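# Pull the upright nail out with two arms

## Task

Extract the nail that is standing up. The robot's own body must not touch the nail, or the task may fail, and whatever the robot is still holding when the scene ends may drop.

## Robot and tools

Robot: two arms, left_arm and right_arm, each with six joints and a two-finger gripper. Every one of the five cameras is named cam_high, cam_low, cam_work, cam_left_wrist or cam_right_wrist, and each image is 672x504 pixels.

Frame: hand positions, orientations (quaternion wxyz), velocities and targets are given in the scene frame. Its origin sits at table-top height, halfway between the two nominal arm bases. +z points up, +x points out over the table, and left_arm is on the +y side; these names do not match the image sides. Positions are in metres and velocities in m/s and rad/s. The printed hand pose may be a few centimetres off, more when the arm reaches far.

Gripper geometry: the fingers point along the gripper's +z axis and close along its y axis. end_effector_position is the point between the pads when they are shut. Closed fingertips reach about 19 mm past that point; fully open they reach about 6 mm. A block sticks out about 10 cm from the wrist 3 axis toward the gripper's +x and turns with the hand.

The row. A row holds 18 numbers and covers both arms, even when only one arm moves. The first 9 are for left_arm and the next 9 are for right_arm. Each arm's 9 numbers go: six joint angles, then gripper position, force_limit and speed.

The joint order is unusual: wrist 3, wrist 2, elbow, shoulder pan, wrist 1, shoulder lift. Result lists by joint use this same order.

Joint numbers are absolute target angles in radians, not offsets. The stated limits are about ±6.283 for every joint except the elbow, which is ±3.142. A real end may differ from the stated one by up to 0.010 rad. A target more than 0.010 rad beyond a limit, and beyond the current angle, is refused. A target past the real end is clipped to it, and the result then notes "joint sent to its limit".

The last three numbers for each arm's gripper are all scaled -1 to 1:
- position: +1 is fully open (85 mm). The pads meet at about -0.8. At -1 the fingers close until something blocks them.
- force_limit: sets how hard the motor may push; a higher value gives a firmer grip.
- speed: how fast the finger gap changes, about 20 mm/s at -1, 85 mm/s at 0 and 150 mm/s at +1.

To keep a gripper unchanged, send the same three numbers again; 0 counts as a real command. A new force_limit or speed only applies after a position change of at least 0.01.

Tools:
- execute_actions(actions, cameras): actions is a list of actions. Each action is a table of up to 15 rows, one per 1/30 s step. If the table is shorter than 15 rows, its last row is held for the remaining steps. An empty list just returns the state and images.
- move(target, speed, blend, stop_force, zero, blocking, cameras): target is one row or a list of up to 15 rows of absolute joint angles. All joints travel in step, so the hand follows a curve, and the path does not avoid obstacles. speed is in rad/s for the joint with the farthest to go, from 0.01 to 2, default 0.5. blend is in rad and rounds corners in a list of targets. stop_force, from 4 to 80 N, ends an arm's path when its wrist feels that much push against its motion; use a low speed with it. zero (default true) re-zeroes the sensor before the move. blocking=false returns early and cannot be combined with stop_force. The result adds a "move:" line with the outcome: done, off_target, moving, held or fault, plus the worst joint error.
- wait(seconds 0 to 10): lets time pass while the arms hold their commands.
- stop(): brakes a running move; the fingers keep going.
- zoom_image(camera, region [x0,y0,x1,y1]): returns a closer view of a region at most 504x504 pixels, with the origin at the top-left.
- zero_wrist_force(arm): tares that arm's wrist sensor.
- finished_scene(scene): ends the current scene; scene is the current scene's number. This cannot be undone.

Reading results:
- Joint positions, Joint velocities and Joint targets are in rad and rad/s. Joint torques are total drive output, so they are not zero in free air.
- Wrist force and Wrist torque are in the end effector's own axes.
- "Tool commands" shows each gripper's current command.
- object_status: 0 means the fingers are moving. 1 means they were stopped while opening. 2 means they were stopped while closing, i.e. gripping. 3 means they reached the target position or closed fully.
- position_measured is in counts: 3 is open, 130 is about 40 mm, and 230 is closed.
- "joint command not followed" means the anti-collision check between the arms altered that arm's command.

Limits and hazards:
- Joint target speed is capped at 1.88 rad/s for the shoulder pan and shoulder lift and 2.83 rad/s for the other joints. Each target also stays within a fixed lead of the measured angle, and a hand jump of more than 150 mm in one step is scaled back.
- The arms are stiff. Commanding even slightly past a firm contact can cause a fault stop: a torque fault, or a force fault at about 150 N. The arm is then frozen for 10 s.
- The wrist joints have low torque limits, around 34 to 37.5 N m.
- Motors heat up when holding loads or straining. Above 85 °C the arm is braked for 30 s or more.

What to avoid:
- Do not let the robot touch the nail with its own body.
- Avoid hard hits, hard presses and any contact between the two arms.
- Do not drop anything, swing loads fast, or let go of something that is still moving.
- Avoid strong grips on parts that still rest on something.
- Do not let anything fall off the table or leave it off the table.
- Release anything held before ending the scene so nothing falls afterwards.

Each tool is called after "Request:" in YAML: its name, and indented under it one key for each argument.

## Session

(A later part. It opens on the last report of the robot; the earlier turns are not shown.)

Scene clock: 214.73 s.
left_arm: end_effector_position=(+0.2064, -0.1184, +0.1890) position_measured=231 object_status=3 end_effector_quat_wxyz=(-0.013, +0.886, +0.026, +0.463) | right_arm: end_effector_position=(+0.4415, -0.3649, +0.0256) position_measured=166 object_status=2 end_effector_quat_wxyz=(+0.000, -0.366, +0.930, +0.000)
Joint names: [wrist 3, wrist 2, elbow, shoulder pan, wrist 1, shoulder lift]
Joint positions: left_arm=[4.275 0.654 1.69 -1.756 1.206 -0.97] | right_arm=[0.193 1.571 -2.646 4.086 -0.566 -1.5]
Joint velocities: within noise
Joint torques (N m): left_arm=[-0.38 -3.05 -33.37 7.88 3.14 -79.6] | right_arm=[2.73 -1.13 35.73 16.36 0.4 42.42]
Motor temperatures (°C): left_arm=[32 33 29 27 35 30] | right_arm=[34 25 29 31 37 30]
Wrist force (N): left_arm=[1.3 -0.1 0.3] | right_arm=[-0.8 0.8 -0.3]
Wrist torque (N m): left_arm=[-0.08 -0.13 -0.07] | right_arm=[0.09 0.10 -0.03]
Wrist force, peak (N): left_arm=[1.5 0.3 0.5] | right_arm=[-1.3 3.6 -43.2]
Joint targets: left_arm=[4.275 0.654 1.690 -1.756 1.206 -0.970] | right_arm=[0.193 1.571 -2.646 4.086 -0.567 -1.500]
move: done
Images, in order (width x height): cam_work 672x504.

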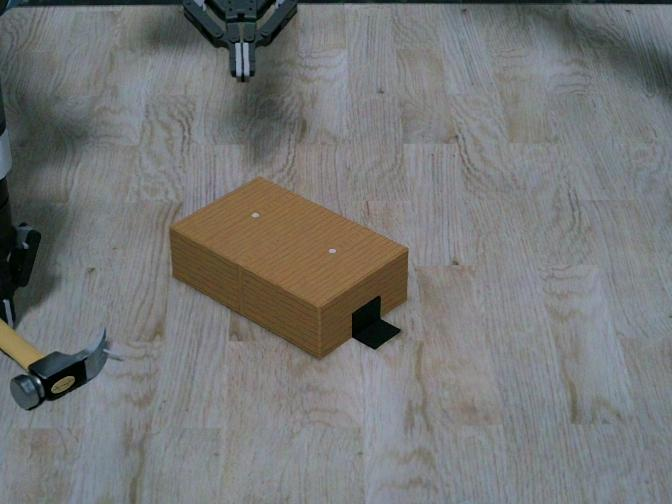

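Request:
move:
  target:
    - [4.275,0.6538,1.6903,-1.7558,1.2058,-0.9702,-1,1,-1,0.1927,1.57080,-2.64568,4.08639,-0.56653,-1.50018,0.3,1,-1]
    - [4.275,0.6538,1.6903,-1.7558,1.2058,-0.9702,-1,1,-1,0.1927,1.57080,-2.61655,4.08639,-0.68825,-1.40759,0.3,1,-1]
    - [4.275,0.6538,1.6903,-1.7558,1.2058,-0.9702,-1,1,-1,0.1927,1.57080,-2.51806,4.08639,-0.96966,-1.22467,0.3,1,-1]
  speed: [0.1,0.1,0.25]
  blend: 0.03
  cameras: ["cam_work", "cam_low"]

Request:
zoom_image:
  camera: "cam_work"
  region: [0, 200, 340, 500]

Scene clock: 219.57 s.
left_arm: end_effector_position=(+0.2064, -0.1184, +0.1890) position_measured=231 object_status=3 end_effector_quat_wxyz=(-0.013, +0.886, +0.026, +0.463) | right_arm: end_effector_position=(+0.4415, -0.3649, +0.1498) position_measured=91 object_status=3 end_effector_quat_wxyz=(+0.000, -0.366, +0.930, +0.000)
Joint names: [wrist 3, wrist 2, elbow, shoulder pan, wrist 1, shoulder lift]
Joint positions: left_arm=[4.275 0.654 1.69 -1.756 1.206 -0.97] | right_arm=[0.193 1.571 -2.518 4.086 -0.97 -1.225]
Joint velocities: within noise
Joint torques (N m): left_arm=[0.6 -3.17 -33 9.33 3.42 -77.83] | right_arm=[2.69 3.51 46.88 11.48 -0.12 26.91]
Motor temperatures (°C): left_arm=[32 33 29 27 35 30] | right_arm=[34 25 29 31 37 30]
Wrist force (N): left_arm=[1.1 0.1 0.4] | right_arm=[-2.3 0.2 -2.3]
Wrist torque (N m): left_arm=[-0.05 -0.10 -0.06] | right_arm=[-0.09 -0.01 0.01]
Wrist force, peak (N): left_arm=[1.7 -0.1 0.3] | right_arm=[-2.4 0.3 -2.9]
Joint targets: left_arm=[4.275 0.654 1.690 -1.756 1.206 -0.970] | right_arm=[0.193 1.571 -2.518 4.086 -0.970 -1.225]
move: done; blend cut to 0 rad at target 1
Images, in order (width x height): cam_low 672x504, cam_work 672x504.

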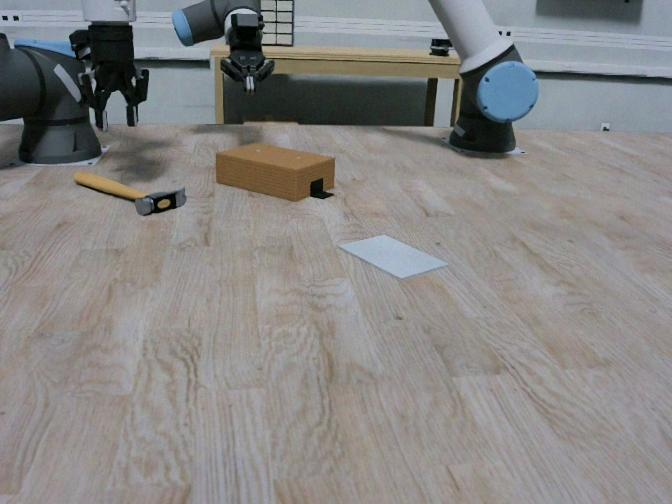

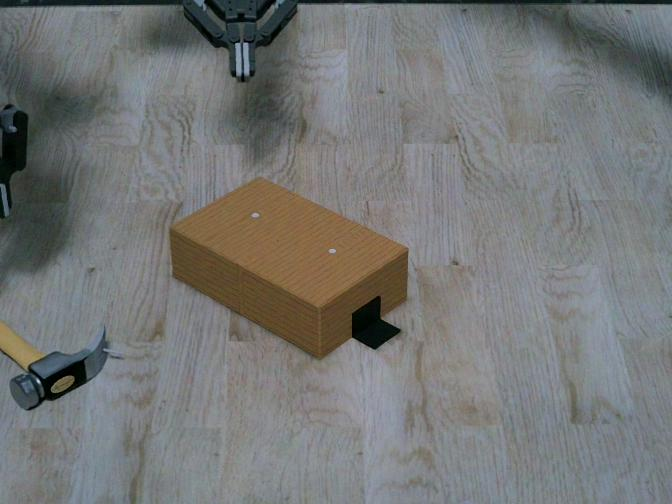

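Scaled by 1.482 from the camera's 672x504 image, which has a finer 960x720 frame.

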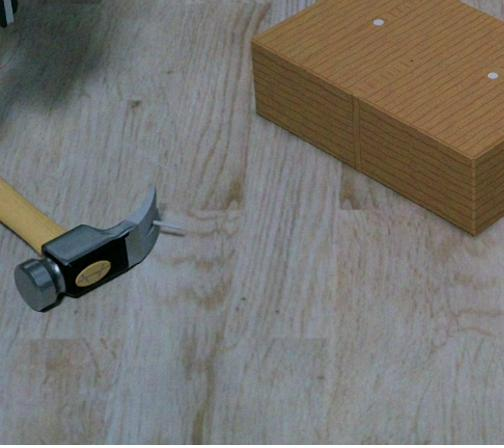

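Hammer and nail lie at rest on the table, and the nail is out.

Request:
finished_scene:
  scene: 1

The scene is finished: the task was done.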